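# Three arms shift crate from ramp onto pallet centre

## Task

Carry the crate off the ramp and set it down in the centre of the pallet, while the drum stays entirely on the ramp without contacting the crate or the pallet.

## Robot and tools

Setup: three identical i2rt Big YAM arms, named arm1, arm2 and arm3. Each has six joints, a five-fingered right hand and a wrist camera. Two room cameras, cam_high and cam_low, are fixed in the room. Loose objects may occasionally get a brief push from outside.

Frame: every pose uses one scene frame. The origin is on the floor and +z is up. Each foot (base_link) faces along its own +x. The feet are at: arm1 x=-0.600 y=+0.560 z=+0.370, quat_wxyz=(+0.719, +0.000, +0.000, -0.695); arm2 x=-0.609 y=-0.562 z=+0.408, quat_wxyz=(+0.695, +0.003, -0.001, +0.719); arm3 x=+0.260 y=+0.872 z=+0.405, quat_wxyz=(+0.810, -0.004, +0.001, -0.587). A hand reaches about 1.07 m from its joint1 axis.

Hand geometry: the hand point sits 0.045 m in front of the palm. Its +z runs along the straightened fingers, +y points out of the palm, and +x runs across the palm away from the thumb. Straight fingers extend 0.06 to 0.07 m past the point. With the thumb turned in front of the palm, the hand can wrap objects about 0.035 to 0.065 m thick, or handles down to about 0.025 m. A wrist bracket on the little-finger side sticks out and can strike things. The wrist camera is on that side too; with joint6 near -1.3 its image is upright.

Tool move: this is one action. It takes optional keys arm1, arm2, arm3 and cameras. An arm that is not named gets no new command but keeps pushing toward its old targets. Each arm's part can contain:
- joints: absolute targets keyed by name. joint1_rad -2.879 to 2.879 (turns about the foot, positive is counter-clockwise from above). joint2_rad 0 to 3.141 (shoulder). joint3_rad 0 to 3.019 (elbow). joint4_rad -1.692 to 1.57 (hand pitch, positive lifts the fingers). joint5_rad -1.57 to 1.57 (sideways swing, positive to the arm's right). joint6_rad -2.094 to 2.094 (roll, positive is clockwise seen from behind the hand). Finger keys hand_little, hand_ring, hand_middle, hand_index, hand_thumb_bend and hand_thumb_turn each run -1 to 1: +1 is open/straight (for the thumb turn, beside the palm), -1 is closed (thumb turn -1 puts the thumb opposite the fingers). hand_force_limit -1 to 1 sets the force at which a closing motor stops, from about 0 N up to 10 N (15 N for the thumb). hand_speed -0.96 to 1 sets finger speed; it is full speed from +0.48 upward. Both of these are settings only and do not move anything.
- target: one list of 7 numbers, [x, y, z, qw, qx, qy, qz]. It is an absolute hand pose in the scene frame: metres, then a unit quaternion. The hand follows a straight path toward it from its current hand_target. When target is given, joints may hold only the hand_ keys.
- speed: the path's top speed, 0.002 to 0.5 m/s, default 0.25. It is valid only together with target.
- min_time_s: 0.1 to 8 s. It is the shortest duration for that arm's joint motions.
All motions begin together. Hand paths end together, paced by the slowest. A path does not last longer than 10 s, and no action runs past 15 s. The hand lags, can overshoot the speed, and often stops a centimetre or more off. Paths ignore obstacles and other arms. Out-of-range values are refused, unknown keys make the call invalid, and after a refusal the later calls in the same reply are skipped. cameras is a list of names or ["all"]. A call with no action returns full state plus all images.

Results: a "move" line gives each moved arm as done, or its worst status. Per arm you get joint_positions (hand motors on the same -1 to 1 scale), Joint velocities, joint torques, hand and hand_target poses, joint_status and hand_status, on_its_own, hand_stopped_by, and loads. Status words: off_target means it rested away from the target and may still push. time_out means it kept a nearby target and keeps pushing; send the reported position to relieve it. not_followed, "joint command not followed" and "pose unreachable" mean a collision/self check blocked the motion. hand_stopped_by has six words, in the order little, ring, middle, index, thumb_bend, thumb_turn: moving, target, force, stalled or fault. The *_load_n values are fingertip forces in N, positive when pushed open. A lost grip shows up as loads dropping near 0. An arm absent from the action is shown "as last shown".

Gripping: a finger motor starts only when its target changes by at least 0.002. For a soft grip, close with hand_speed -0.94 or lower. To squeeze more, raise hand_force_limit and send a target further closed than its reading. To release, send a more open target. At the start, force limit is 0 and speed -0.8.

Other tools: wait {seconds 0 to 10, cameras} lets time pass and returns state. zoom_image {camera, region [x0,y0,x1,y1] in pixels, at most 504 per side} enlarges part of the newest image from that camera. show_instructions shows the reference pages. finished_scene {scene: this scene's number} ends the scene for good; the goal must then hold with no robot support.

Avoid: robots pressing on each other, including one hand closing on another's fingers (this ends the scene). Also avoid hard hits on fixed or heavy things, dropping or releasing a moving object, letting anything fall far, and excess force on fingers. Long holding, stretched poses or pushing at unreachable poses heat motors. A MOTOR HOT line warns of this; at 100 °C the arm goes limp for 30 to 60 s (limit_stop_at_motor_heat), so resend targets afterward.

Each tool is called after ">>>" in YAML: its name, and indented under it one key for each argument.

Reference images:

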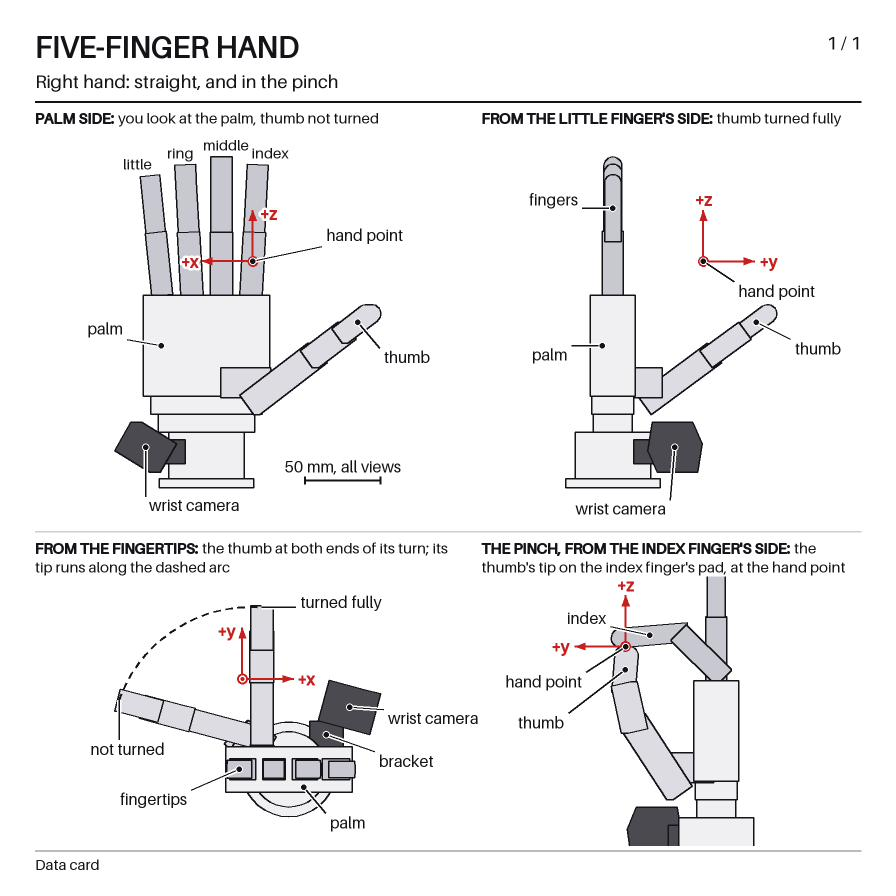

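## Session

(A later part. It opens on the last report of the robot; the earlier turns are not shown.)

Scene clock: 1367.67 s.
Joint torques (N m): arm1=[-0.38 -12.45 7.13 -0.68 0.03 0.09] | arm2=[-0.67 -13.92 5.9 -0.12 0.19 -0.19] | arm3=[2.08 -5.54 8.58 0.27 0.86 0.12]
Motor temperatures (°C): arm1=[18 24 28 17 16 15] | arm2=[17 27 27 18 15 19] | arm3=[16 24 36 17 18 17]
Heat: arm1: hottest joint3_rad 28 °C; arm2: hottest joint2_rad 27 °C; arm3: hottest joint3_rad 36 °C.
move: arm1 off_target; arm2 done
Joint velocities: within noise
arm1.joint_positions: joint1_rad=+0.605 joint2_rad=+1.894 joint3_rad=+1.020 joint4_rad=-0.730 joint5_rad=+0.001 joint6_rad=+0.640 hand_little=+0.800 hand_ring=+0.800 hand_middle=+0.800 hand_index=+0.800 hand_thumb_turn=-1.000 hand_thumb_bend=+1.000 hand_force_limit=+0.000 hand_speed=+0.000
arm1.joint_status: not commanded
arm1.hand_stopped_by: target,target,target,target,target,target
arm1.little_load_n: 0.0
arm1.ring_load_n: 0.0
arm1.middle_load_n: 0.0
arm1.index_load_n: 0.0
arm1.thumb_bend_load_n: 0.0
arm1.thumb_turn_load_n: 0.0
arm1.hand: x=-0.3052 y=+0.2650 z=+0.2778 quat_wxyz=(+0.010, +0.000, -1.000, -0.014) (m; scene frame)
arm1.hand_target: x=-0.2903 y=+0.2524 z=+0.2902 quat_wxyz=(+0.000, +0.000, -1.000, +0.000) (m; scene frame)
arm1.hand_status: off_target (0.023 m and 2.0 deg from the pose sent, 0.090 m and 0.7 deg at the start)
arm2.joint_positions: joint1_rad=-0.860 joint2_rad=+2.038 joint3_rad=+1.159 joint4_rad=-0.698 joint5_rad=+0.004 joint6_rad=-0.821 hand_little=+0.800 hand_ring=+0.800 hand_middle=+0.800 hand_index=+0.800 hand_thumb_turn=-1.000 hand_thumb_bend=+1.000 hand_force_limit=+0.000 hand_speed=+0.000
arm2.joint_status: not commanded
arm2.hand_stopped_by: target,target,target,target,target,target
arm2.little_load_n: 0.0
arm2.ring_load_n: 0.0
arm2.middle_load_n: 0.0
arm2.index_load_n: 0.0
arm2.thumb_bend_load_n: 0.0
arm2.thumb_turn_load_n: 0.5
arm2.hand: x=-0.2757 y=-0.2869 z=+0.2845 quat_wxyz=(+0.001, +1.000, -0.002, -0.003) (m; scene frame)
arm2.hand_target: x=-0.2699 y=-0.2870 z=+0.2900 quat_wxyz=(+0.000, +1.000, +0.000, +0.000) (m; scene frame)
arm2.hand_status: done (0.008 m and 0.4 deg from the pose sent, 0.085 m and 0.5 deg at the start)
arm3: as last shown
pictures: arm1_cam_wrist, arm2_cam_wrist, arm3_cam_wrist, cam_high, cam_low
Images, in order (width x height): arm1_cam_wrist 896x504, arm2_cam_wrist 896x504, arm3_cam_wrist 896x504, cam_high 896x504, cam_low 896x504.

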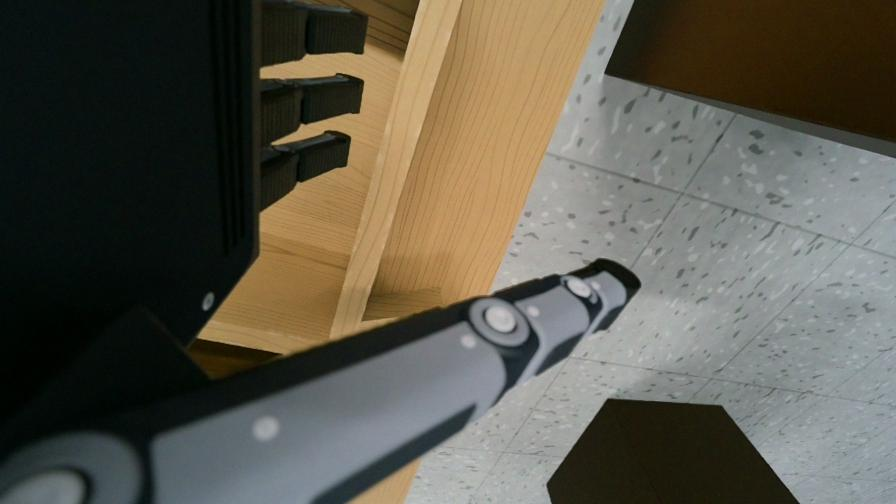

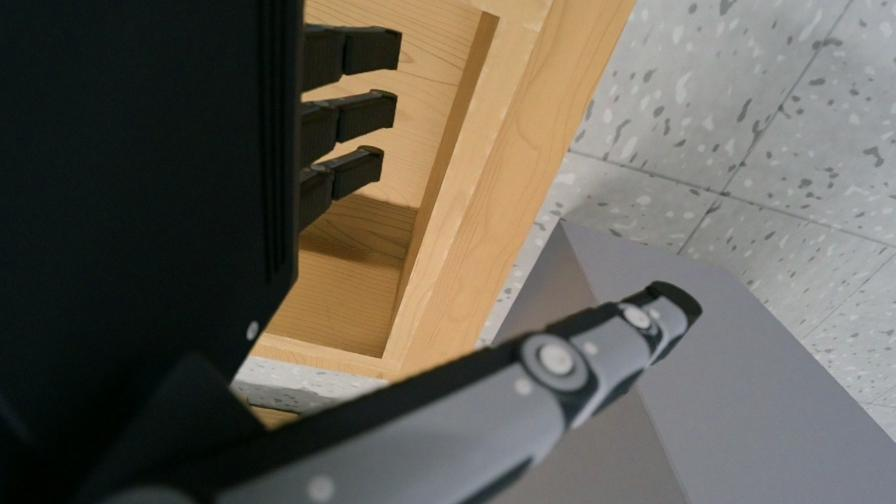

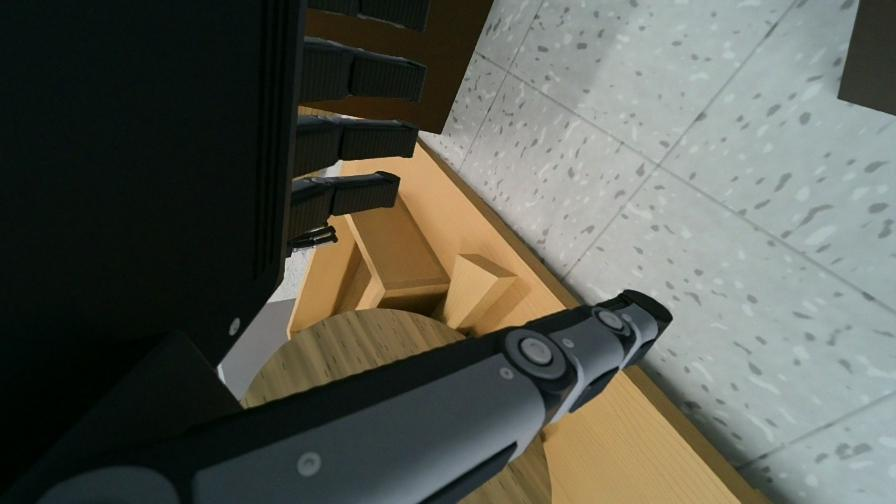

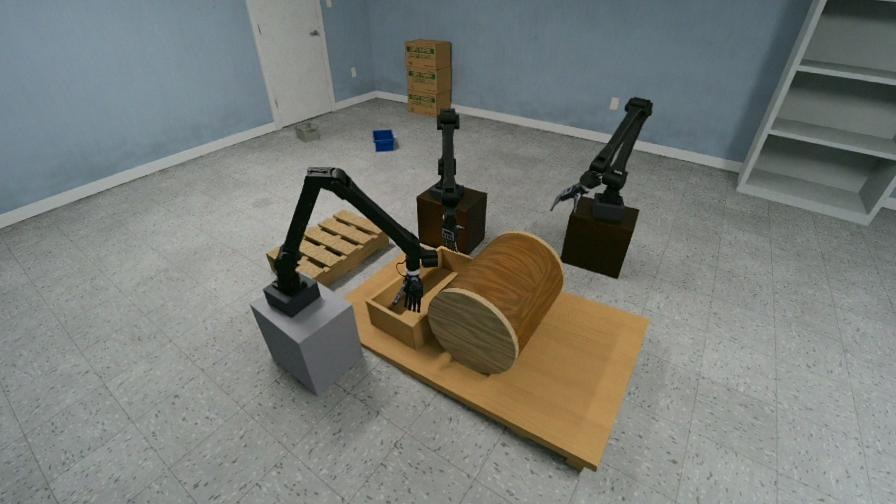

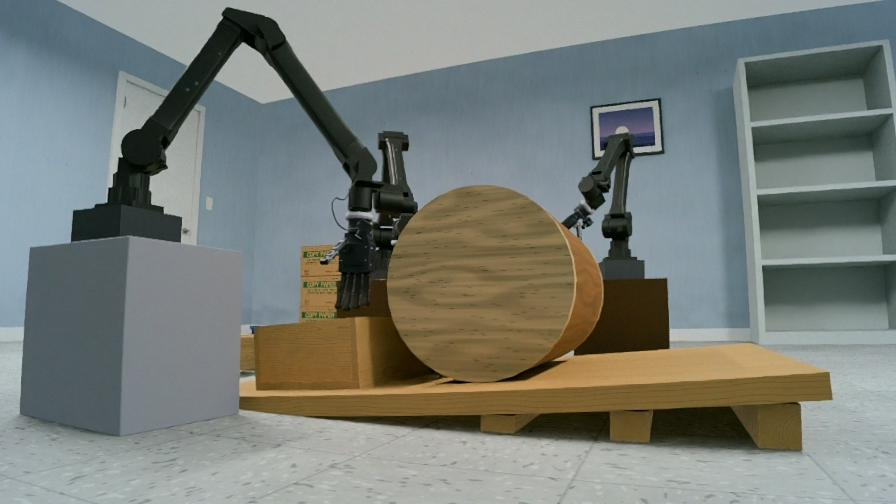

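>>> move:
  arm1: {"target":[-0.262,0.250,0.26,0,0.044,0.999,0],"speed":0.2}
  arm2: {"target":[-0.325,-0.283,0.26,0,0.999,-0.044,0],"speed":0.2}
  cameras: ["arm1_cam_wrist","arm2_cam_wrist"]

Scene clock: 1400.07 s.
Joint torques (N m): arm1=[-0.15 -11.69 6.98 0.17 0.05 0.03] | arm2=[-0.09 -12.51 3.99 0.65 0.17 0.09] | arm3=[2.08 -5.6 8.59 0.27 0.86 0.12]
Motor temperatures (°C): arm1=[18 25 29 17 16 15] | arm2=[17 27 27 18 15 19] | arm3=[16 24 36 17 18 17]
Heat: arm1: hottest joint3_rad 29 °C; arm2: hottest joint2_rad 27 °C; arm3: hottest joint3_rad 36 °C.
move: arm1 off_target; arm2 done
Joint velocities: within noise
arm1.joint_positions: joint1_rad=+0.644 joint2_rad=+1.961 joint3_rad=+1.053 joint4_rad=-0.704 joint5_rad=+0.000 joint6_rad=+0.767 hand_little=+0.800 hand_ring=+0.800 hand_middle=+0.800 hand_index=+0.800 hand_thumb_turn=-1.000 hand_thumb_bend=+1.000 hand_force_limit=+0.000 hand_speed=+0.000
arm1.joint_status: not commanded
arm1.hand_stopped_by: target,target,target,target,target,target
arm1.little_load_n: 0.0
arm1.ring_load_n: 0.0
arm1.middle_load_n: 0.0
arm1.index_load_n: 0.0
arm1.thumb_bend_load_n: 0.0
arm1.thumb_turn_load_n: 0.0
arm1.hand: x=-0.2802 y=+0.2652 z=+0.2565 quat_wxyz=(+0.014, -0.044, -0.999, -0.016) (m; scene frame)
arm1.hand_target: x=-0.2624 y=+0.2507 z=+0.2607 quat_wxyz=(+0.000, -0.044, -0.999, +0.000) (m; scene frame)
arm1.hand_status: off_target (0.024 m and 2.4 deg from the pose sent, 0.049 m and 5.4 deg at the start)
arm2.joint_positions: joint1_rad=-0.794 joint2_rad=+2.038 joint3_rad=+1.061 joint4_rad=-0.599 joint5_rad=+0.004 joint6_rad=-0.682 hand_little=+0.800 hand_ring=+0.800 hand_middle=+0.800 hand_index=+0.800 hand_thumb_turn=-1.000 hand_thumb_bend=+1.000 hand_force_limit=+0.000 hand_speed=+0.000
arm2.joint_status: not commanded
arm2.hand_stopped_by: target,target,target,target,target,target
arm2.little_load_n: 0.0
arm2.ring_load_n: 0.0
arm2.middle_load_n: 0.0
arm2.index_load_n: 0.0
arm2.thumb_bend_load_n: 0.0
arm2.thumb_turn_load_n: 0.0
arm2.hand: x=-0.3233 y=-0.2827 z=+0.2621 quat_wxyz=(+0.001, +0.999, -0.039, -0.002) (m; scene frame)
arm2.hand_target: x=-0.3250 y=-0.2830 z=+0.2601 quat_wxyz=(+0.000, +0.999, -0.044, +0.000) (m; scene frame)
arm2.hand_status: done (0.003 m and 0.6 deg from the pose sent, 0.055 m and 4.8 deg at the start)
arm3.joint_positions: joint1_rad=-0.526 joint2_rad=+1.192 joint3_rad=+0.510 joint4_rad=-0.497 joint5_rad=+0.807 joint6_rad=+0.994 hand_little=+0.600 hand_ring=+0.600 hand_middle=+0.600 hand_index=+0.600 hand_thumb_turn=-1.000 hand_thumb_bend=+1.000 hand_force_limit=+0.200 hand_speed=-0.700
arm3.joint_status: not commanded
arm3.hand_stopped_by: target,target,target,target,target,target
arm3.little_load_n: 0.0
arm3.ring_load_n: 0.0
arm3.middle_load_n: 0.0
arm3.index_load_n: 0.0
arm3.thumb_bend_load_n: 0.0
arm3.thumb_turn_load_n: 0.0
arm3.hand: x=+0.0983 y=+0.5665 z=+0.4346 quat_wxyz=(+0.289, -0.573, -0.699, +0.316) (m; scene frame)
arm3.hand_target: x=+0.1000 y=+0.5504 z=+0.4500 quat_wxyz=(+0.279, -0.575, -0.694, +0.333) (m; scene frame)
arm3.hand_status: not commanded
pictures: arm1_cam_wrist, arm2_cam_wrist
Images, in order (width x height): arm1_cam_wrist 896x504, arm2_cam_wrist 896x504.

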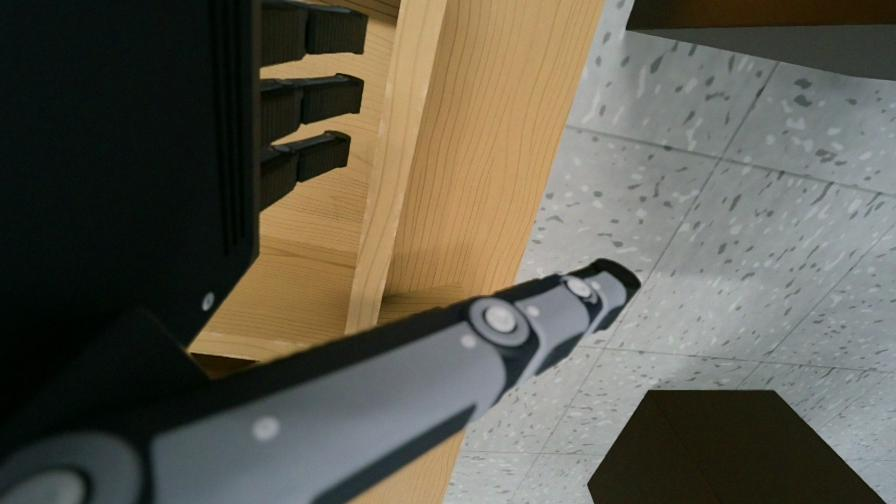

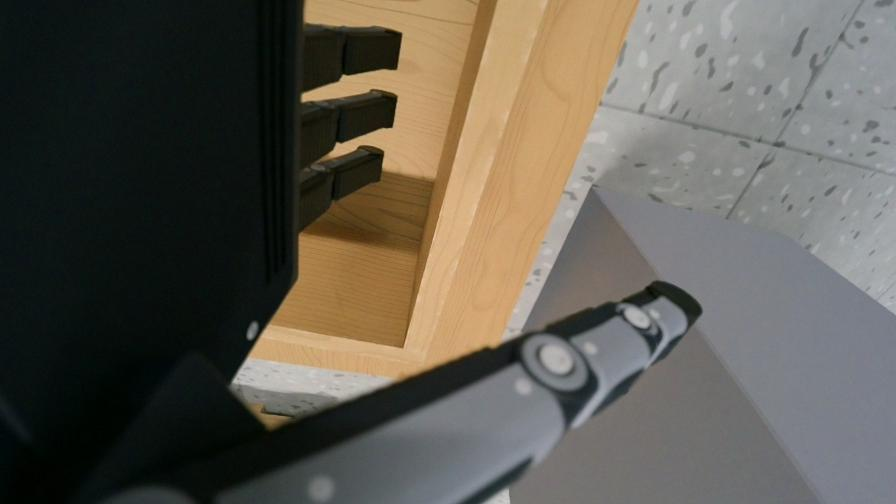

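>>> move:
  arm1: {"target":[-0.256,0.243,0.155,0,0.044,0.999,0],"speed":0.12}
  arm2: {"target":[-0.325,-0.292,0.150,0,0.999,-0.044,0],"speed":0.12}
  cameras: ["arm1_cam_wrist","arm2_cam_wrist"]

Scene clock: 1410.80 s.
Joint torques (N m): arm1=[-0.15 -13.33 5.3 0.13 0.03 0.05] | arm2=[-0.91 -11.46 4.64 0.64 0.19 -0.1] | arm3=[2.14 -5.54 8.57 0.27 0.86 0.12]
Motor temperatures (°C): arm1=[18 25 30 17 16 15] | arm2=[17 27 27 18 15 19] | arm3=[16 24 37 17 18 17]
Heat: arm1: hottest joint3_rad 30 °C; arm2: hottest joint2_rad 27 °C; arm3: hottest joint3_rad 37 °C.
move: arm1 off_target; arm2 off_target
Joint velocities: within noise
arm1.joint_positions: joint1_rad=+0.644 joint2_rad=+2.213 joint3_rad=+1.110 joint4_rad=-0.500 joint5_rad=+0.000 joint6_rad=+0.768 hand_little=+0.800 hand_ring=+0.800 hand_middle=+0.800 hand_index=+0.800 hand_thumb_turn=-1.000 hand_thumb_bend=+1.000 hand_force_limit=+0.000 hand_speed=+0.000
arm1.joint_status: not commanded
arm1.hand_stopped_by: target,target,target,target,target,target
arm1.little_load_n: 0.0
arm1.ring_load_n: 0.0
arm1.middle_load_n: 0.0
arm1.index_load_n: 0.0
arm1.thumb_bend_load_n: 0.0
arm1.thumb_turn_load_n: 0.0
arm1.hand: x=-0.2713 y=+0.2542 z=+0.1546 quat_wxyz=(+0.011, -0.044, -0.999, -0.013) (m; scene frame)
arm1.hand_target: x=-0.2561 y=+0.2433 z=+0.1557 quat_wxyz=(+0.000, -0.044, -0.999, +0.000) (m; scene frame)
arm1.hand_status: off_target (0.019 m and 1.9 deg from the pose sent, 0.107 m and 2.4 deg at the start)
arm2.joint_positions: joint1_rad=-0.800 joint2_rad=+2.275 joint3_rad=+1.059 joint4_rad=-0.369 joint5_rad=+0.004 joint6_rad=-0.681 hand_little=+0.800 hand_ring=+0.800 hand_middle=+0.800 hand_index=+0.800 hand_thumb_turn=-1.000 hand_thumb_bend=+1.000 hand_force_limit=+0.000 hand_speed=+0.000
arm2.joint_status: not commanded
arm2.hand_stopped_by: target,target,target,target,target,target
arm2.little_load_n: 0.0
arm2.ring_load_n: 0.0
arm2.middle_load_n: 0.0
arm2.index_load_n: 0.0
arm2.thumb_bend_load_n: 0.0
arm2.thumb_turn_load_n: 0.0
arm2.hand: x=-0.3343 y=-0.2966 z=+0.1582 quat_wxyz=(+0.004, +0.999, -0.042, -0.005) (m; scene frame)
arm2.hand_target: x=-0.3252 y=-0.2921 z=+0.1504 quat_wxyz=(+0.000, +0.999, -0.044, +0.000) (m; scene frame)
arm2.hand_status: off_target (0.013 m and 0.8 deg from the pose sent, 0.112 m and 0.6 deg at the start)
arm3: as last shown
pictures: arm1_cam_wrist, arm2_cam_wrist
Images, in order (width x height): arm1_cam_wrist 896x504, arm2_cam_wrist 896x504.

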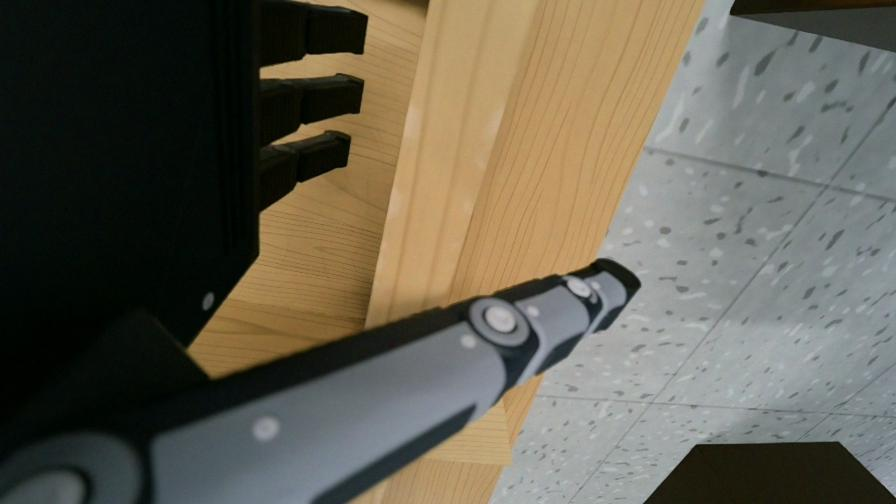

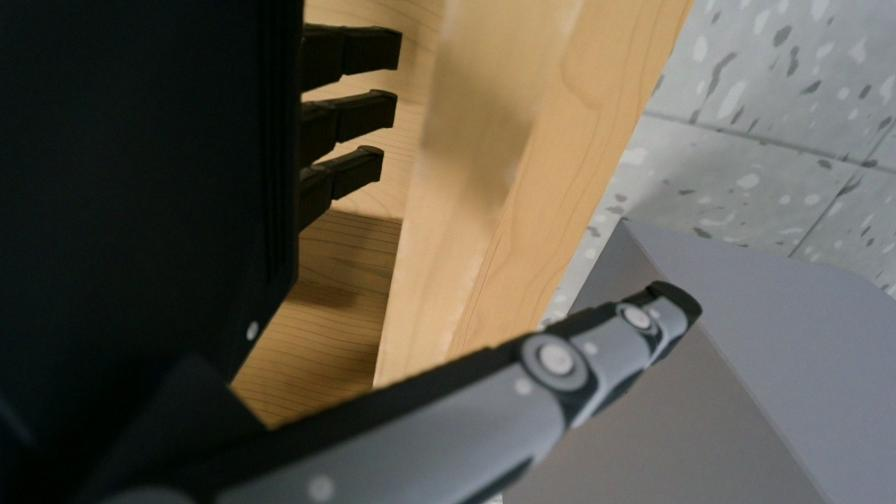

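>>> move:
  arm1: {"joints":{"hand_little":0.0,"hand_ring":0.0,"hand_middle":0.0,"hand_index":0.0,"hand_thumb_bend":-0.3,"hand_speed":-0.88,"hand_force_limit":-0.5}}
  arm2: {"joints":{"hand_little":0.0,"hand_ring":0.0,"hand_middle":0.0,"hand_index":0.0,"hand_thumb_bend":-0.3,"hand_speed":-0.88,"hand_force_limit":-0.5}}

>>> move:
  arm1: {"joints":{"hand_little":-0.3,"hand_ring":-0.3,"hand_middle":-0.3,"hand_index":-0.3,"hand_thumb_bend":-0.5,"hand_speed":-0.94,"hand_force_limit":0.5}}
  arm2: {"joints":{"hand_little":-0.3,"hand_ring":-0.3,"hand_middle":-0.3,"hand_index":-0.3,"hand_thumb_bend":-0.5,"hand_speed":-0.94,"hand_force_limit":0.5}}

>>> move:
  arm1: {"joints":{"hand_little":-0.4,"hand_ring":-0.4,"hand_middle":-0.4,"hand_index":-0.4,"hand_thumb_bend":-0.6,"hand_speed":-0.95,"hand_force_limit":1.0}}
  arm2: {"joints":{"hand_little":-0.4,"hand_ring":-0.4,"hand_middle":-0.4,"hand_index":-0.4,"hand_thumb_bend":-0.6,"hand_speed":-0.95,"hand_force_limit":1.0}}

Scene clock: 1425.27 s.
Joint torques (N m): arm1=[-0.32 -13.22 4.89 -0.13 -0.25 0.07] | arm2=[-0.85 -11.69 3.51 0.18 0.6 -0.1] | arm3=[2.14 -5.54 8.59 0.25 0.86 0.11]
Motor temperatures (°C): arm1=[18 25 30 17 16 15] | arm2=[17 28 27 18 15 19] | arm3=[16 24 37 17 18 17]
Heat: arm1: hottest joint3_rad 30 °C; arm2: hottest joint2_rad 28 °C; arm3: hottest joint3_rad 37 °C.
move: arm1 off_target; arm2 off_target
Joint velocities: within noise
arm1.joint_positions: joint1_rad=+0.644 joint2_rad=+2.213 joint3_rad=+1.116 joint4_rad=-0.491 joint5_rad=+0.008 joint6_rad=+0.767 hand_little=+0.211 hand_ring=+0.345 hand_middle=+0.412 hand_index=+0.312 hand_thumb_turn=-1.000 hand_thumb_bend=+0.602 hand_force_limit=-0.500 hand_speed=-0.880
arm1.joint_status: hand_little off_target (ended at +0.211, target +0.000); hand_ring off_target (ended at +0.345, target +0.000); hand_middle off_target (ended at +0.412, target +0.000); hand_index off_target (ended at +0.312, target +0.000); hand_thumb_bend off_target (ended at +0.602, target -0.300); the others done
arm1.hand_stopped_by: force,force,force,force,force,target
arm1.little_load_n: 4.0
arm1.ring_load_n: 0.0
arm1.middle_load_n: 0.0
arm1.index_load_n: 2.5
arm1.thumb_bend_load_n: 3.5
arm1.thumb_turn_load_n: 1.0
arm1.hand: x=-0.2688 y=+0.2487 z=+0.1546 quat_wxyz=(+0.009, -0.044, -0.999, -0.004) (m; scene frame)
arm1.hand_target: x=-0.2561 y=+0.2434 z=+0.1556 quat_wxyz=(+0.000, -0.044, -0.999, +0.000) (m; scene frame)
arm1.hand_status: not commanded
arm2.joint_positions: joint1_rad=-0.800 joint2_rad=+2.275 joint3_rad=+1.076 joint4_rad=-0.353 joint5_rad=-0.008 joint6_rad=-0.681 hand_little=+0.144 hand_ring=+0.300 hand_middle=+0.500 hand_index=+0.290 hand_thumb_turn=-1.000 hand_thumb_bend=+0.613 hand_force_limit=-0.500 hand_speed=-0.880
arm2.joint_status: hand_little off_target (ended at +0.144, target +0.000); hand_ring off_target (ended at +0.300, target +0.000); hand_middle off_target (ended at +0.500, target +0.000); hand_index off_target (ended at +0.290, target +0.000); hand_thumb_bend off_target (ended at +0.613, target -0.300); the others done
arm2.hand_stopped_by: force,force,force,force,force,target
arm2.little_load_n: 4.0
arm2.ring_load_n: 0.0
arm2.middle_load_n: 0.0
arm2.index_load_n: 3.0
arm2.thumb_bend_load_n: 3.5
arm2.thumb_turn_load_n: 0.5
arm2.hand: x=-0.3255 y=-0.2840 z=+0.1583 quat_wxyz=(-0.012, +0.999, -0.042, +0.002) (m; scene frame)
arm2.hand_target: x=-0.3251 y=-0.2920 z=+0.1504 quat_wxyz=(+0.000, +0.999, -0.044, +0.000) (m; scene frame)
arm2.hand_status: not commanded
arm3: as last shown
pictures: none

Scene clock: 1426.63 s.
Joint torques (N m): arm1=[-0.21 -13.1 4.9 -0.13 -0.41 0.16] | arm2=[-0.79 -11.58 3.47 0.13 0.74 0.01] | arm3=[2.08 -5.48 8.58 0.27 0.86 0.12]
Motor temperatures (°C): arm1=[18 25 30 17 16 15] | arm2=[17 28 27 18 15 19] | arm3=[16 24 37 17 18 17]
Heat: arm1: hottest joint3_rad 30 °C; arm2: hottest joint2_rad 28 °C; arm3: hottest joint3_rad 37 °C.
move: arm1 off_target; arm2 off_target
Joint velocities: within noise
arm1.joint_positions: joint1_rad=+0.644 joint2_rad=+2.213 joint3_rad=+1.116 joint4_rad=-0.488 joint5_rad=+0.012 joint6_rad=+0.757 hand_little=+0.185 hand_ring=+0.303 hand_middle=+0.366 hand_index=+0.298 hand_thumb_turn=-1.000 hand_thumb_bend=+0.582 hand_force_limit=+0.500 hand_speed=-0.940
arm1.joint_status: hand_little off_target (ended at +0.185, target -0.300); hand_ring off_target (ended at +0.303, target -0.300); hand_middle off_target (ended at +0.366, target -0.300); hand_index off_target (ended at +0.298, target -0.300); hand_thumb_bend off_target (ended at +0.582, target -0.500); the others done
arm1.hand_stopped_by: force,force,force,force,force,target
arm1.little_load_n: 0.5
arm1.ring_load_n: 7.5
arm1.middle_load_n: 9.5
arm1.index_load_n: 4.0
arm1.thumb_bend_load_n: 10.5
arm1.thumb_turn_load_n: 1.0
arm1.hand: x=-0.2695 y=+0.2479 z=+0.1543 quat_wxyz=(+0.009, -0.039, -0.999, -0.002) (m; scene frame)
arm1.hand_target: x=-0.2561 y=+0.2434 z=+0.1556 quat_wxyz=(+0.000, -0.044, -0.999, +0.000) (m; scene frame)
arm1.hand_status: not commanded
arm2.joint_positions: joint1_rad=-0.800 joint2_rad=+2.275 joint3_rad=+1.076 joint4_rad=-0.352 joint5_rad=-0.012 joint6_rad=-0.690 hand_little=+0.118 hand_ring=+0.264 hand_middle=+0.345 hand_index=+0.276 hand_thumb_turn=-1.000 hand_thumb_bend=+0.592 hand_force_limit=+0.500 hand_speed=-0.940
arm2.joint_status: hand_little off_target (ended at +0.118, target -0.300); hand_ring off_target (ended at +0.264, target -0.300); hand_middle off_target (ended at +0.345, target -0.300); hand_index off_target (ended at +0.276, target -0.300); hand_thumb_bend off_target (ended at +0.592, target -0.500); the others done
arm2.hand_stopped_by: force,force,force,force,force,target
arm2.little_load_n: 3.0
arm2.ring_load_n: 7.0
arm2.middle_load_n: 7.0
arm2.index_load_n: 6.5
arm2.thumb_bend_load_n: 11.5
arm2.thumb_turn_load_n: 3.5
arm2.hand: x=-0.3254 y=-0.2837 z=+0.1582 quat_wxyz=(-0.014, +0.999, -0.037, +0.000) (m; scene frame)
arm2.hand_target: x=-0.3251 y=-0.2921 z=+0.1504 quat_wxyz=(+0.000, +0.999, -0.044, +0.000) (m; scene frame)
arm2.hand_status: not commanded
arm3: as last shown
arm3.middle_load_n: 0.5
pictures: none

Scene clock: 1427.43 s.
Joint torques (N m): arm1=[-0.26 -13.04 4.86 -0.29 -0.53 0.27] | arm2=[-0.79 -11.75 3.51 0.05 0.87 0.1] | arm3=[2.14 -5.6 8.58 0.25 0.86 0.12]
Motor temperatures (°C): arm1=[18 25 30 17 16 15] | arm2=[17 28 27 18 15 19] | arm3=[16 24 37 17 18 17]
Heat: arm1: hottest joint3_rad 30 °C; arm2: hottest joint2_rad 28 °C; arm3: hottest joint3_rad 37 °C.
move: arm1 off_target; arm2 off_target
Joint velocities: within noise
arm1.joint_positions: joint1_rad=+0.644 joint2_rad=+2.213 joint3_rad=+1.116 joint4_rad=-0.485 joint5_rad=+0.015 joint6_rad=+0.745 hand_little=+0.131 hand_ring=+0.287 hand_middle=+0.359 hand_index=+0.277 hand_thumb_turn=-1.000 hand_thumb_bend=+0.580 hand_force_limit=+1.000 hand_speed=-0.950
arm1.joint_status: hand_little off_target (ended at +0.131, target -0.400); hand_ring off_target (ended at +0.287, target -0.400); hand_middle off_target (ended at +0.359, target -0.400); hand_index off_target (ended at +0.277, target -0.400); hand_thumb_bend off_target (ended at +0.580, target -0.600); the others done
arm1.hand_stopped_by: force,force,force,force,force,target
arm1.little_load_n: 9.0
arm1.ring_load_n: 3.5
arm1.middle_load_n: 4.0
arm1.index_load_n: 11.5
arm1.thumb_bend_load_n: 14.5
arm1.thumb_turn_load_n: 2.5
arm1.hand: x=-0.2700 y=+0.2470 z=+0.1541 quat_wxyz=(+0.009, -0.033, -0.999, +0.000) (m; scene frame)
arm1.hand_target: x=-0.2562 y=+0.2434 z=+0.1556 quat_wxyz=(+0.000, -0.044, -0.999, +0.000) (m; scene frame)
arm1.hand_status: not commanded
arm2.joint_positions: joint1_rad=-0.800 joint2_rad=+2.275 joint3_rad=+1.076 joint4_rad=-0.350 joint5_rad=-0.016 joint6_rad=-0.698 hand_little=+0.074 hand_ring=+0.246 hand_middle=+0.334 hand_index=+0.259 hand_thumb_turn=-1.000 hand_thumb_bend=+0.593 hand_force_limit=+1.000 hand_speed=-0.950
arm2.joint_status: hand_little off_target (ended at +0.074, target -0.400); hand_ring off_target (ended at +0.246, target -0.400); hand_middle off_target (ended at +0.334, target -0.400); hand_index off_target (ended at +0.259, target -0.400); hand_thumb_bend off_target (ended at +0.593, target -0.600); the others done
arm2.hand_stopped_by: force,force,force,force,force,target
arm2.little_load_n: 9.0
arm2.ring_load_n: 6.5
arm2.middle_load_n: 5.5
arm2.index_load_n: 9.0
arm2.thumb_bend_load_n: 15.5
arm2.thumb_turn_load_n: 5.5
arm2.hand: x=-0.3251 y=-0.2831 z=+0.1580 quat_wxyz=(-0.016, +0.999, -0.034, +0.000) (m; scene frame)
arm2.hand_target: x=-0.3252 y=-0.2920 z=+0.1504 quat_wxyz=(+0.000, +0.999, -0.044, +0.000) (m; scene frame)
arm2.hand_status: not commanded
arm3: as last shown
arm3.middle_load_n: 0.0
arm3.thumb_turn_load_n: 0.5
pictures: none

>>> move:
  arm1: {"target":[-0.265,0.245,0.188,0,0.038,0.999,0],"speed":0.03}
  arm2: {"target":[-0.328,-0.288,0.188,0,0.999,-0.038,0],"speed":0.03}
  cameras: ["cam_low"]

Scene clock: 1434.37 s.
Joint torques (N m): arm1=[-0.32 -14.51 3.03 -0.54 -0.04 0.05] | arm2=[0.26 -18.14 1.59 -2 0.91 0.14] | arm3=[2.14 -5.54 8.58 0.28 0.86 0.12]
Motor temperatures (°C): arm1=[18 25 30 17 16 15] | arm2=[17 28 27 18 15 19] | arm3=[16 24 37 17 18 17]
Heat: arm1: hottest joint3_rad 30 °C; arm2: hottest joint2_rad 28 °C; arm3: hottest joint3_rad 37 °C.
move: arm1 done; arm2 off_target
Joint velocities: within noise
arm1.joint_positions: joint1_rad=+0.643 joint2_rad=+2.146 joint3_rad=+1.112 joint4_rad=-0.527 joint5_rad=+0.002 joint6_rad=+0.745 hand_little=+0.131 hand_ring=+0.286 hand_middle=+0.358 hand_index=+0.276 hand_thumb_turn=-1.000 hand_thumb_bend=+0.576 hand_force_limit=+1.000 hand_speed=-0.950
arm1.joint_status: not commanded
arm1.hand_stopped_by: force,force,force,force,force,target
arm1.little_load_n: 0.0
arm1.ring_load_n: 0.0
arm1.middle_load_n: 0.0
arm1.index_load_n: 0.0
arm1.thumb_bend_load_n: 0.0
arm1.thumb_turn_load_n: 0.0
arm1.hand: x=-0.2633 y=+0.2418 z=+0.1844 quat_wxyz=(-0.002, -0.033, -0.999, +0.004) (m; scene frame)
arm1.hand_target: x=-0.2649 y=+0.2449 z=+0.1880 quat_wxyz=(+0.000, -0.038, -0.999, +0.000) (m; scene frame)
arm1.hand_status: done (0.005 m and 0.8 deg from the pose sent, 0.034 m and 1.2 deg at the start)
arm2.joint_positions: joint1_rad=-0.800 joint2_rad=+2.273 joint3_rad=+1.076 joint4_rad=-0.354 joint5_rad=-0.018 joint6_rad=-0.702 hand_little=+0.074 hand_ring=+0.246 hand_middle=+0.334 hand_index=+0.259 hand_thumb_turn=-1.000 hand_thumb_bend=+0.593 hand_force_limit=+1.000 hand_speed=-0.950
arm2.joint_status: not commanded
arm2.hand_stopped_by: force,force,force,force,force,target
arm2.little_load_n: 8.5
arm2.ring_load_n: 7.0
arm2.middle_load_n: 7.0
arm2.index_load_n: 11.0
arm2.thumb_bend_load_n: 13.0
arm2.thumb_turn_load_n: 6.0
arm2.hand: x=-0.3253 y=-0.2832 z=+0.1589 quat_wxyz=(-0.016, +0.999, -0.032, -0.001) (m; scene frame)
arm2.hand_target: x=-0.3280 y=-0.2879 z=+0.1857 quat_wxyz=(-0.001, +0.999, -0.038, +0.000) (m; scene frame)
arm2.hand_status: off_target (0.030 m and 1.9 deg from the pose sent, 0.031 m and 1.9 deg at the start)
arm3: as last shown
arm3.thumb_turn_load_n: 0.0
pictures: cam_low
Images, in order (width x height): cam_low 896x504.

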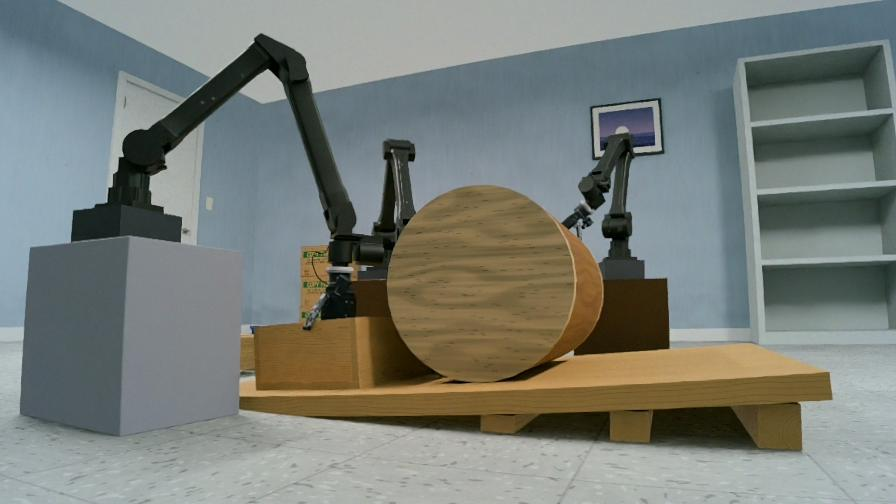

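>>> move:
  arm2: {"target":[-0.328,-0.288,0.205,0,0.999,-0.038,0],"speed":0.03}
  cameras: ["arm2_cam_wrist"]

Scene clock: 1469.67 s.
Joint torques (N m): arm1=[-1.32 -14.39 3.06 -0.59 -0.04 0.06] | arm2=[-0.38 -14.33 2.51 -0.39 0.22 0.06] | arm3=[2.14 -5.48 8.58 0.27 0.85 0.12]
Motor temperatures (°C): arm1=[18 28 29 17 16 15] | arm2=[17 27 26 18 16 19] | arm3=[16 24 37 17 18 17]
Heat: arm1: hottest joint3_rad 29 °C; arm2: hottest joint2_rad 27 °C; arm3: hottest joint3_rad 37 °C.
move: arm2 done
Joint velocities: within noise
arm1, arm3: as last shown
arm2.joint_positions: joint1_rad=-0.793 joint2_rad=+2.181 joint3_rad=+1.064 joint4_rad=-0.440 joint5_rad=+0.003 joint6_rad=-0.694 hand_little=+0.073 hand_ring=+0.245 hand_middle=+0.333 hand_index=+0.258 hand_thumb_turn=-1.000 hand_thumb_bend=+0.589 hand_force_limit=+1.000 hand_speed=-0.950
arm2.joint_status: not commanded
arm2.hand_stopped_by: force,force,force,force,force,target
arm2.little_load_n: 0.0
arm2.ring_load_n: 0.5
arm2.middle_load_n: 0.5
arm2.index_load_n: 1.0
arm2.thumb_bend_load_n: 0.0
arm2.thumb_turn_load_n: 0.0
arm2.hand: x=-0.3230 y=-0.2822 z=+0.1983 quat_wxyz=(-0.006, +0.999, -0.032, +0.004) (m; scene frame)
arm2.hand_target: x=-0.3279 y=-0.2880 z=+0.2047 quat_wxyz=(+0.000, +0.999, -0.038, +0.000) (m; scene frame)
arm2.hand_status: done (0.010 m and 1.1 deg from the pose sent, 0.046 m and 1.9 deg at the start)
pictures: arm2_cam_wrist
Images, in order (width x height): arm2_cam_wrist 896x504.

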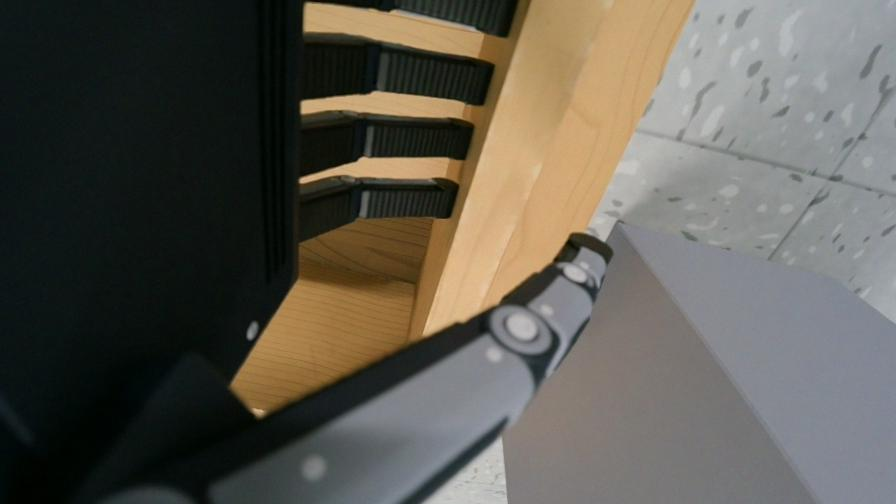

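>>> move:
  arm1: {"joints":{"hand_little":0.8,"hand_ring":0.8,"hand_middle":0.8,"hand_index":0.8,"hand_thumb_bend":1.0,"hand_speed":0.0,"hand_force_limit":0.0}}
  arm2: {"joints":{"hand_little":0.8,"hand_ring":0.8,"hand_middle":0.8,"hand_index":0.8,"hand_thumb_bend":1.0,"hand_speed":0.0,"hand_force_limit":0.0}}

>>> move:
  arm1: {"target":[-0.28,0.25,0.30,0,0.0,1,0],"speed":0.25}
  arm2: {"target":[-0.31,-0.283,0.30,0,1,0,0],"speed":0.25}

>>> move:
  arm1: {"target":[-0.60,0.25,0.28,0,0.0,1,0],"speed":0.2}
  arm2: {"target":[-0.63,-0.283,0.28,0,1,0,0],"speed":0.2}
  cameras: ["cam_high","cam_low"]

>>> move:
  arm1: {"target":[-1.11,0.22,0.28,0,0.0,1,0],"speed":0.2}
  arm2: {"target":[-1.14,-0.31,0.28,0,1,0,0],"speed":0.2}
  cameras: ["arm1_cam_wrist","arm2_cam_wrist","cam_high"]

Scene clock: 1504.17 s.
Joint torques (N m): arm1=[-0.97 -14.33 3.06 -0.59 -0.04 0.04] | arm2=[-0.32 -14.27 2.97 -0.12 0.18 0.06] | arm3=[2.02 -5.54 8.58 0.28 0.86 0.12]
Motor temperatures (°C): arm1=[18 28 28 17 16 15] | arm2=[17 28 25 18 15 19] | arm3=[16 24 37 17 18 17]
Heat: arm1: hottest joint2_rad 28 °C; arm2: hottest joint2_rad 28 °C; arm3: hottest joint3_rad 37 °C.
move: arm1 done; arm2 done
Joint velocities: within noise
arm1.joint_positions: joint1_rad=+0.643 joint2_rad=+2.146 joint3_rad=+1.112 joint4_rad=-0.528 joint5_rad=+0.002 joint6_rad=+0.745 hand_little=+0.800 hand_ring=+0.800 hand_middle=+0.800 hand_index=+0.800 hand_thumb_turn=-1.000 hand_thumb_bend=+1.000 hand_force_limit=+0.000 hand_speed=+0.000
arm1.joint_status: all done
arm1.hand_stopped_by: target,target,target,target,target,target
arm1.little_load_n: 0.0
arm1.ring_load_n: 0.0
arm1.middle_load_n: 0.0
arm1.index_load_n: 0.0
arm1.thumb_bend_load_n: 0.0
arm1.thumb_turn_load_n: -0.5
arm1.hand: x=-0.2633 y=+0.2420 z=+0.1844 quat_wxyz=(-0.002, -0.034, -0.999, +0.004) (m; scene frame)
arm1.hand_target: x=-0.2649 y=+0.2449 z=+0.1880 quat_wxyz=(+0.000, -0.038, -0.999, +0.000) (m; scene frame)
arm1.hand_status: not commanded
arm2.joint_positions: joint1_rad=-0.793 joint2_rad=+2.181 joint3_rad=+1.056 joint4_rad=-0.449 joint5_rad=+0.004 joint6_rad=-0.694 hand_little=+0.800 hand_ring=+0.800 hand_middle=+0.800 hand_index=+0.800 hand_thumb_turn=-1.000 hand_thumb_bend=+1.000 hand_force_limit=+0.000 hand_speed=+0.000
arm2.joint_status: all done
arm2.hand_stopped_by: target,target,target,target,target,target
arm2.little_load_n: 0.0
arm2.ring_load_n: 0.0
arm2.middle_load_n: 0.0
arm2.index_load_n: 0.0
arm2.thumb_bend_load_n: 0.0
arm2.thumb_turn_load_n: 0.0
arm2.hand: x=-0.3276 y=-0.2873 z=+0.1981 quat_wxyz=(+0.000, +0.999, -0.032, -0.001) (m; scene frame)
arm2.hand_target: x=-0.3279 y=-0.2879 z=+0.2047 quat_wxyz=(+0.000, +0.999, -0.038, +0.000) (m; scene frame)
arm2.hand_status: not commanded
arm3: as last shown
pictures: none

Scene clock: 1505.43 s.
Joint torques (N m): arm1=[-1.9 -12.81 4.96 -0.57 -0.04 -0.12] | arm2=[-0.91 -12.69 7.13 0.01 0.17 -0.18] | arm3=[2.14 -5.48 8.58 0.28 0.86 0.12]
Motor temperatures (°C): arm1=[18 28 28 17 16 15] | arm2=[17 28 25 18 15 19] | arm3=[16 24 37 17 18 17]
Heat: arm1: hottest joint2_rad 28 °C; arm2: hottest joint2_rad 28 °C; arm3: hottest joint3_rad 37 °C.
move: arm1 done; arm2 off_target
Joint velocities: within noise
arm1.joint_positions: joint1_rad=+0.642 joint2_rad=+1.886 joint3_rad=+1.086 joint4_rad=-0.764 joint5_rad=+0.002 joint6_rad=+0.674 hand_little=+0.800 hand_ring=+0.800 hand_middle=+0.800 hand_index=+0.800 hand_thumb_turn=-1.000 hand_thumb_bend=+1.000 hand_force_limit=+0.000 hand_speed=+0.000
arm1.joint_status: not commanded
arm1.hand_stopped_by: target,target,target,target,target,target
arm1.little_load_n: 0.0
arm1.ring_load_n: 0.0
arm1.middle_load_n: 0.0
arm1.index_load_n: 0.0
arm1.thumb_bend_load_n: 0.0
arm1.thumb_turn_load_n: 0.0
arm1.hand: x=-0.2749 y=+0.2525 z=+0.2966 quat_wxyz=(-0.001, +0.001, -1.000, +0.002) (m; scene frame)
arm1.hand_target: x=-0.2799 y=+0.2500 z=+0.3000 quat_wxyz=(+0.000, +0.000, -1.000, +0.000) (m; scene frame)
arm1.hand_status: done (0.007 m and 0.3 deg from the pose sent, 0.117 m and 3.9 deg at the start)
arm2.joint_positions: joint1_rad=-0.795 joint2_rad=+1.971 joint3_rad=+1.056 joint4_rad=-0.680 joint5_rad=+0.005 joint6_rad=-0.757 hand_little=+0.800 hand_ring=+0.800 hand_middle=+0.800 hand_index=+0.800 hand_thumb_turn=-1.000 hand_thumb_bend=+1.000 hand_force_limit=+0.000 hand_speed=+0.000
arm2.joint_status: not commanded
arm2.hand_stopped_by: target,target,target,target,target,target
arm2.little_load_n: 0.0
arm2.ring_load_n: 0.0
arm2.middle_load_n: 0.0
arm2.index_load_n: 0.0
arm2.thumb_bend_load_n: 0.0
arm2.thumb_turn_load_n: 0.0
arm2.hand: x=-0.3230 y=-0.2907 z=+0.2922 quat_wxyz=(+0.008, +1.000, -0.002, -0.008) (m; scene frame)
arm2.hand_target: x=-0.3101 y=-0.2831 z=+0.3001 quat_wxyz=(+0.000, +1.000, +0.000, +0.000) (m; scene frame)
arm2.hand_status: off_target (0.017 m and 1.3 deg from the pose sent, 0.103 m and 3.7 deg at the start)
arm3.joint_positions: joint1_rad=-0.526 joint2_rad=+1.192 joint3_rad=+0.510 joint4_rad=-0.497 joint5_rad=+0.807 joint6_rad=+0.994 hand_little=+0.600 hand_ring=+0.600 hand_middle=+0.600 hand_index=+0.600 hand_thumb_turn=-1.000 hand_thumb_bend=+1.000 hand_force_limit=+0.200 hand_speed=-0.700
arm3.joint_status: not commanded
arm3.hand_stopped_by: target,target,target,target,target,target
arm3.little_load_n: 0.0
arm3.ring_load_n: 0.0
arm3.middle_load_n: 0.0
arm3.index_load_n: 0.0
arm3.thumb_bend_load_n: 0.0
arm3.thumb_turn_load_n: 0.0
arm3.hand: x=+0.0983 y=+0.5665 z=+0.4346 quat_wxyz=(+0.289, -0.573, -0.699, +0.316) (m; scene frame)
arm3.hand_target: x=+0.1000 y=+0.5504 z=+0.4500 quat_wxyz=(+0.279, -0.575, -0.694, +0.333) (m; scene frame)
arm3.hand_status: not commanded
pictures: none

Scene clock: 1508.10 s.
Joint torques (N m): arm1=[-1.79 -10.17 3.88 0.24 -0.03 -0.09] | arm2=[0.15 -9.58 2.89 0.59 0.18 0.1] | arm3=[2.14 -5.54 8.58 0.28 0.86 0.12]
Motor temperatures (°C): arm1=[18 28 28 17 16 15] | arm2=[17 28 25 18 15 19] | arm3=[16 24 37 17 18 17]
Heat: arm1: hottest joint2_rad 28 °C; arm2: hottest joint2_rad 28 °C; arm3: hottest joint3_rad 37 °C.
move: arm1 done; arm2 done
Joint velocities: within noise
arm1.joint_positions: joint1_rad=-0.106 joint2_rad=+1.751 joint3_rad=+0.779 joint4_rad=-0.618 joint5_rad=+0.002 joint6_rad=-0.072 hand_little=+0.800 hand_ring=+0.800 hand_middle=+0.800 hand_index=+0.800 hand_thumb_turn=-1.000 hand_thumb_bend=+1.000 hand_force_limit=+0.000 hand_speed=+0.000
arm1.joint_status: not commanded
arm1.hand_stopped_by: target,target,target,target,target,target
arm1.little_load_n: 0.0
arm1.ring_load_n: 0.0
arm1.middle_load_n: 0.0
arm1.index_load_n: 0.0
arm1.thumb_bend_load_n: 0.0
arm1.thumb_turn_load_n: 0.0
arm1.hand: x=-0.5963 y=+0.2545 z=+0.2785 quat_wxyz=(+0.001, +0.000, -1.000, -0.010) (m; scene frame)
arm1.hand_target: x=-0.6000 y=+0.2500 z=+0.2801 quat_wxyz=(+0.000, +0.000, -1.000, +0.000) (m; scene frame)
arm1.hand_status: done (0.006 m and 1.1 deg from the pose sent, 0.325 m and 0.3 deg at the start)
arm2.joint_positions: joint1_rad=-0.067 joint2_rad=+1.823 joint3_rad=+0.685 joint4_rad=-0.462 joint5_rad=+0.000 joint6_rad=-0.038 hand_little=+0.800 hand_ring=+0.800 hand_middle=+0.800 hand_index=+0.800 hand_thumb_turn=-1.000 hand_thumb_bend=+1.000 hand_force_limit=+0.000 hand_speed=+0.000
arm2.joint_status: not commanded
arm2.hand_stopped_by: target,target,target,target,target,target
arm2.little_load_n: 0.0
arm2.ring_load_n: -0.5
arm2.middle_load_n: 0.0
arm2.index_load_n: 0.0
arm2.thumb_bend_load_n: 0.0
arm2.thumb_turn_load_n: 0.0
arm2.hand: x=-0.6281 y=-0.2875 z=+0.2768 quat_wxyz=(+0.012, +1.000, +0.003, -0.002) (m; scene frame)
arm2.hand_target: x=-0.6300 y=-0.2831 z=+0.2799 quat_wxyz=(+0.000, +1.000, +0.000, +0.000) (m; scene frame)
arm2.hand_status: done (0.006 m and 1.4 deg from the pose sent, 0.307 m and 1.3 deg at the start)
arm3: as last shown
arm3.thumb_turn_load_n: 0.5
pictures: cam_high, cam_low
Images, in order (width x height): cam_high 896x504, cam_low 896x504.

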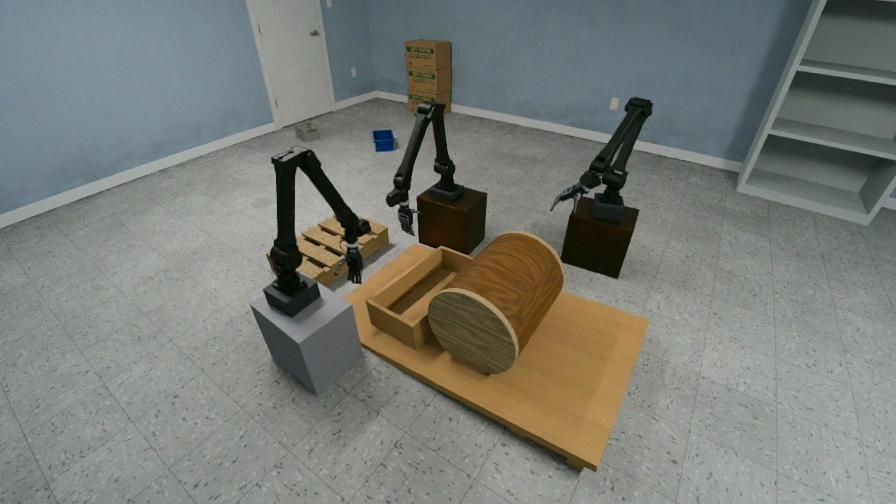

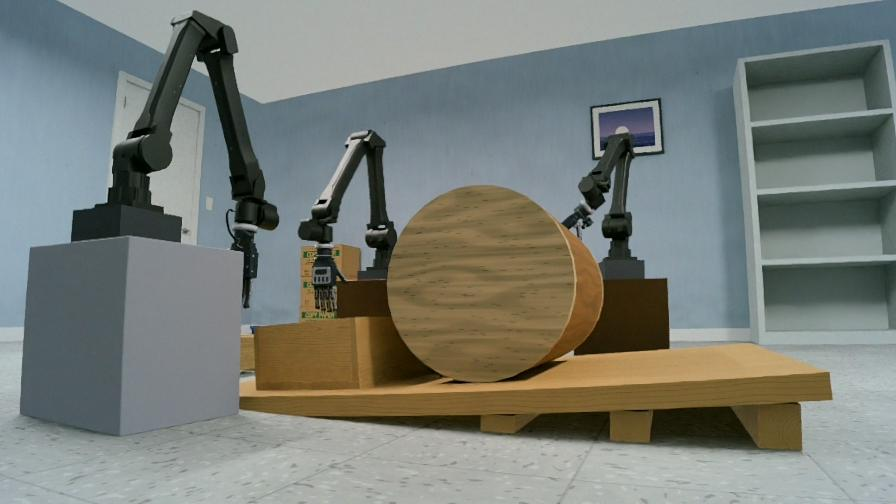

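Scene clock: 1511.60 s.
Joint torques (N m): arm1=[-0.85 -17.44 9.95 -0.79 0.01 -0.13] | arm2=[-0.38 -13.74 9.33 -0.14 0.14 0.05] | arm3=[2.08 -5.54 8.58 0.27 0.86 0.12]
Motor temperatures (°C): arm1=[18 28 29 17 16 15] | arm2=[17 28 26 18 15 19] | arm3=[16 24 37 17 18 17]
Heat: arm1: hottest joint3_rad 29 °C; arm2: hottest joint2_rad 28 °C; arm3: hottest joint3_rad 37 °C.
move: arm1 off_target; arm2 off_target
Joint velocities: within noise
arm1.joint_positions: joint1_rad=-0.964 joint2_rad=+2.327 joint3_rad=+1.805 joint4_rad=-1.074 joint5_rad=+0.001 joint6_rad=-0.923 hand_little=+0.800 hand_ring=+0.800 hand_middle=+0.800 hand_index=+0.800 hand_thumb_turn=-1.000 hand_thumb_bend=+1.000 hand_force_limit=+0.000 hand_speed=+0.000
arm1.joint_status: not commanded
arm1.hand_stopped_by: target,target,target,target,target,target
arm1.little_load_n: 0.0
arm1.ring_load_n: 0.0
arm1.middle_load_n: 0.0
arm1.index_load_n: 0.0
arm1.thumb_bend_load_n: 0.0
arm1.thumb_turn_load_n: 0.0
arm1.hand: x=-1.0942 y=+0.2285 z=+0.2727 quat_wxyz=(-0.010, -0.003, -1.000, -0.009) (m; scene frame)
arm1.hand_target: x=-1.1094 y=+0.2203 z=+0.2803 quat_wxyz=(+0.000, +0.000, -1.000, +0.000) (m; scene frame)
arm1.hand_status: off_target (0.019 m and 1.5 deg from the pose sent, 0.515 m and 1.1 deg at the start)
arm2.joint_positions: joint1_rad=+0.979 joint2_rad=+2.186 joint3_rad=+1.449 joint4_rad=-0.836 joint5_rad=-0.005 joint6_rad=+1.002 hand_little=+0.800 hand_ring=+0.800 hand_middle=+0.800 hand_index=+0.800 hand_thumb_turn=-1.000 hand_thumb_bend=+1.000 hand_force_limit=+0.000 hand_speed=+0.000
arm2.joint_status: not commanded
arm2.hand_stopped_by: target,target,target,target,target,target
arm2.little_load_n: 0.0
arm2.ring_load_n: 0.0
arm2.middle_load_n: 0.0
arm2.index_load_n: 0.0
arm2.thumb_bend_load_n: 0.0
arm2.thumb_turn_load_n: 0.0
arm2.hand: x=-1.1300 y=-0.3170 z=+0.2867 quat_wxyz=(+0.000, +1.000, +0.006, -0.002) (m; scene frame)
arm2.hand_target: x=-1.1395 y=-0.3101 z=+0.2801 quat_wxyz=(+0.000, +1.000, +0.000, +0.000) (m; scene frame)
arm2.hand_status: off_target (0.014 m and 0.7 deg from the pose sent, 0.512 m and 1.4 deg at the start)
arm3: as last shown
arm3.thumb_turn_load_n: 0.0
pictures: arm1_cam_wrist, arm2_cam_wrist, cam_high
Images, in order (width x height): arm1_cam_wrist 896x504, arm2_cam_wrist 896x504, cam_high 896x504.

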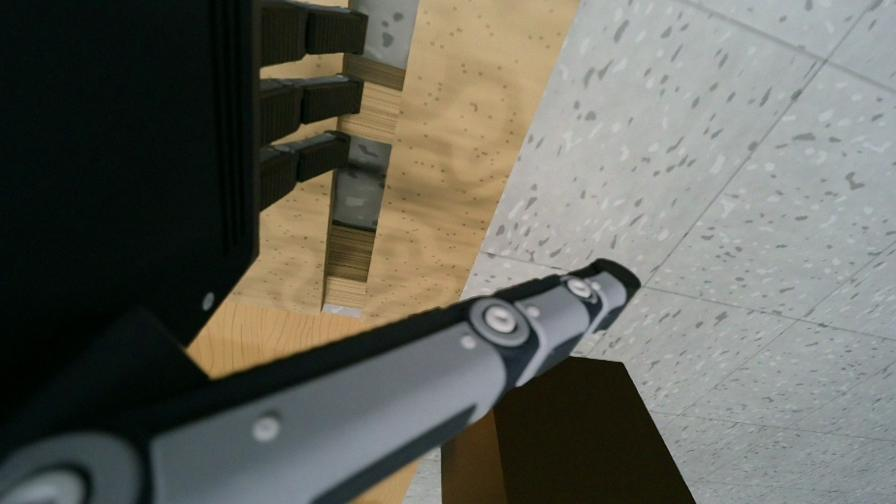

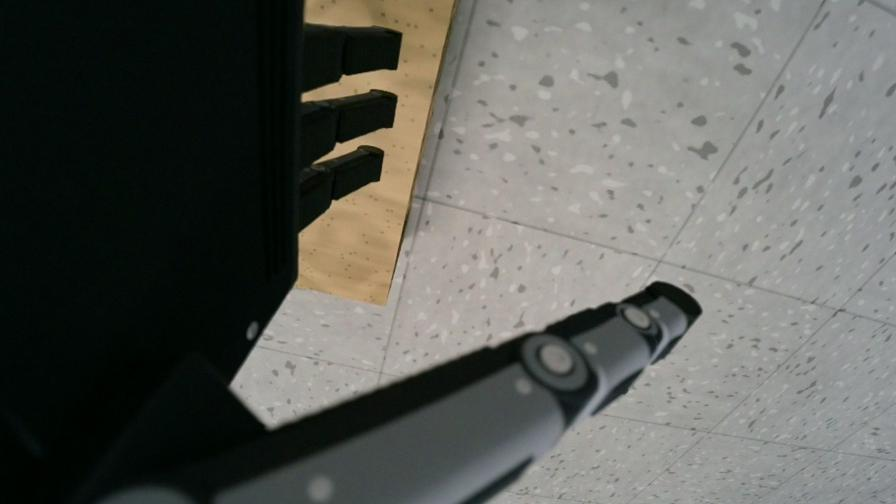

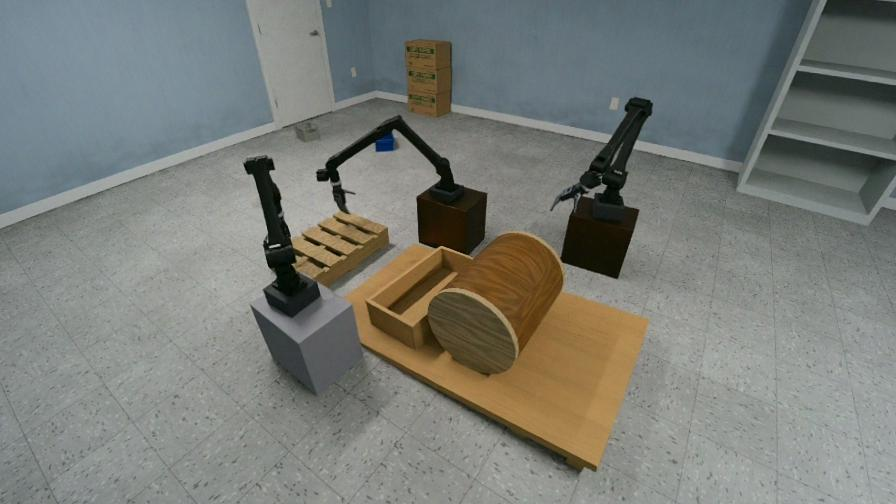

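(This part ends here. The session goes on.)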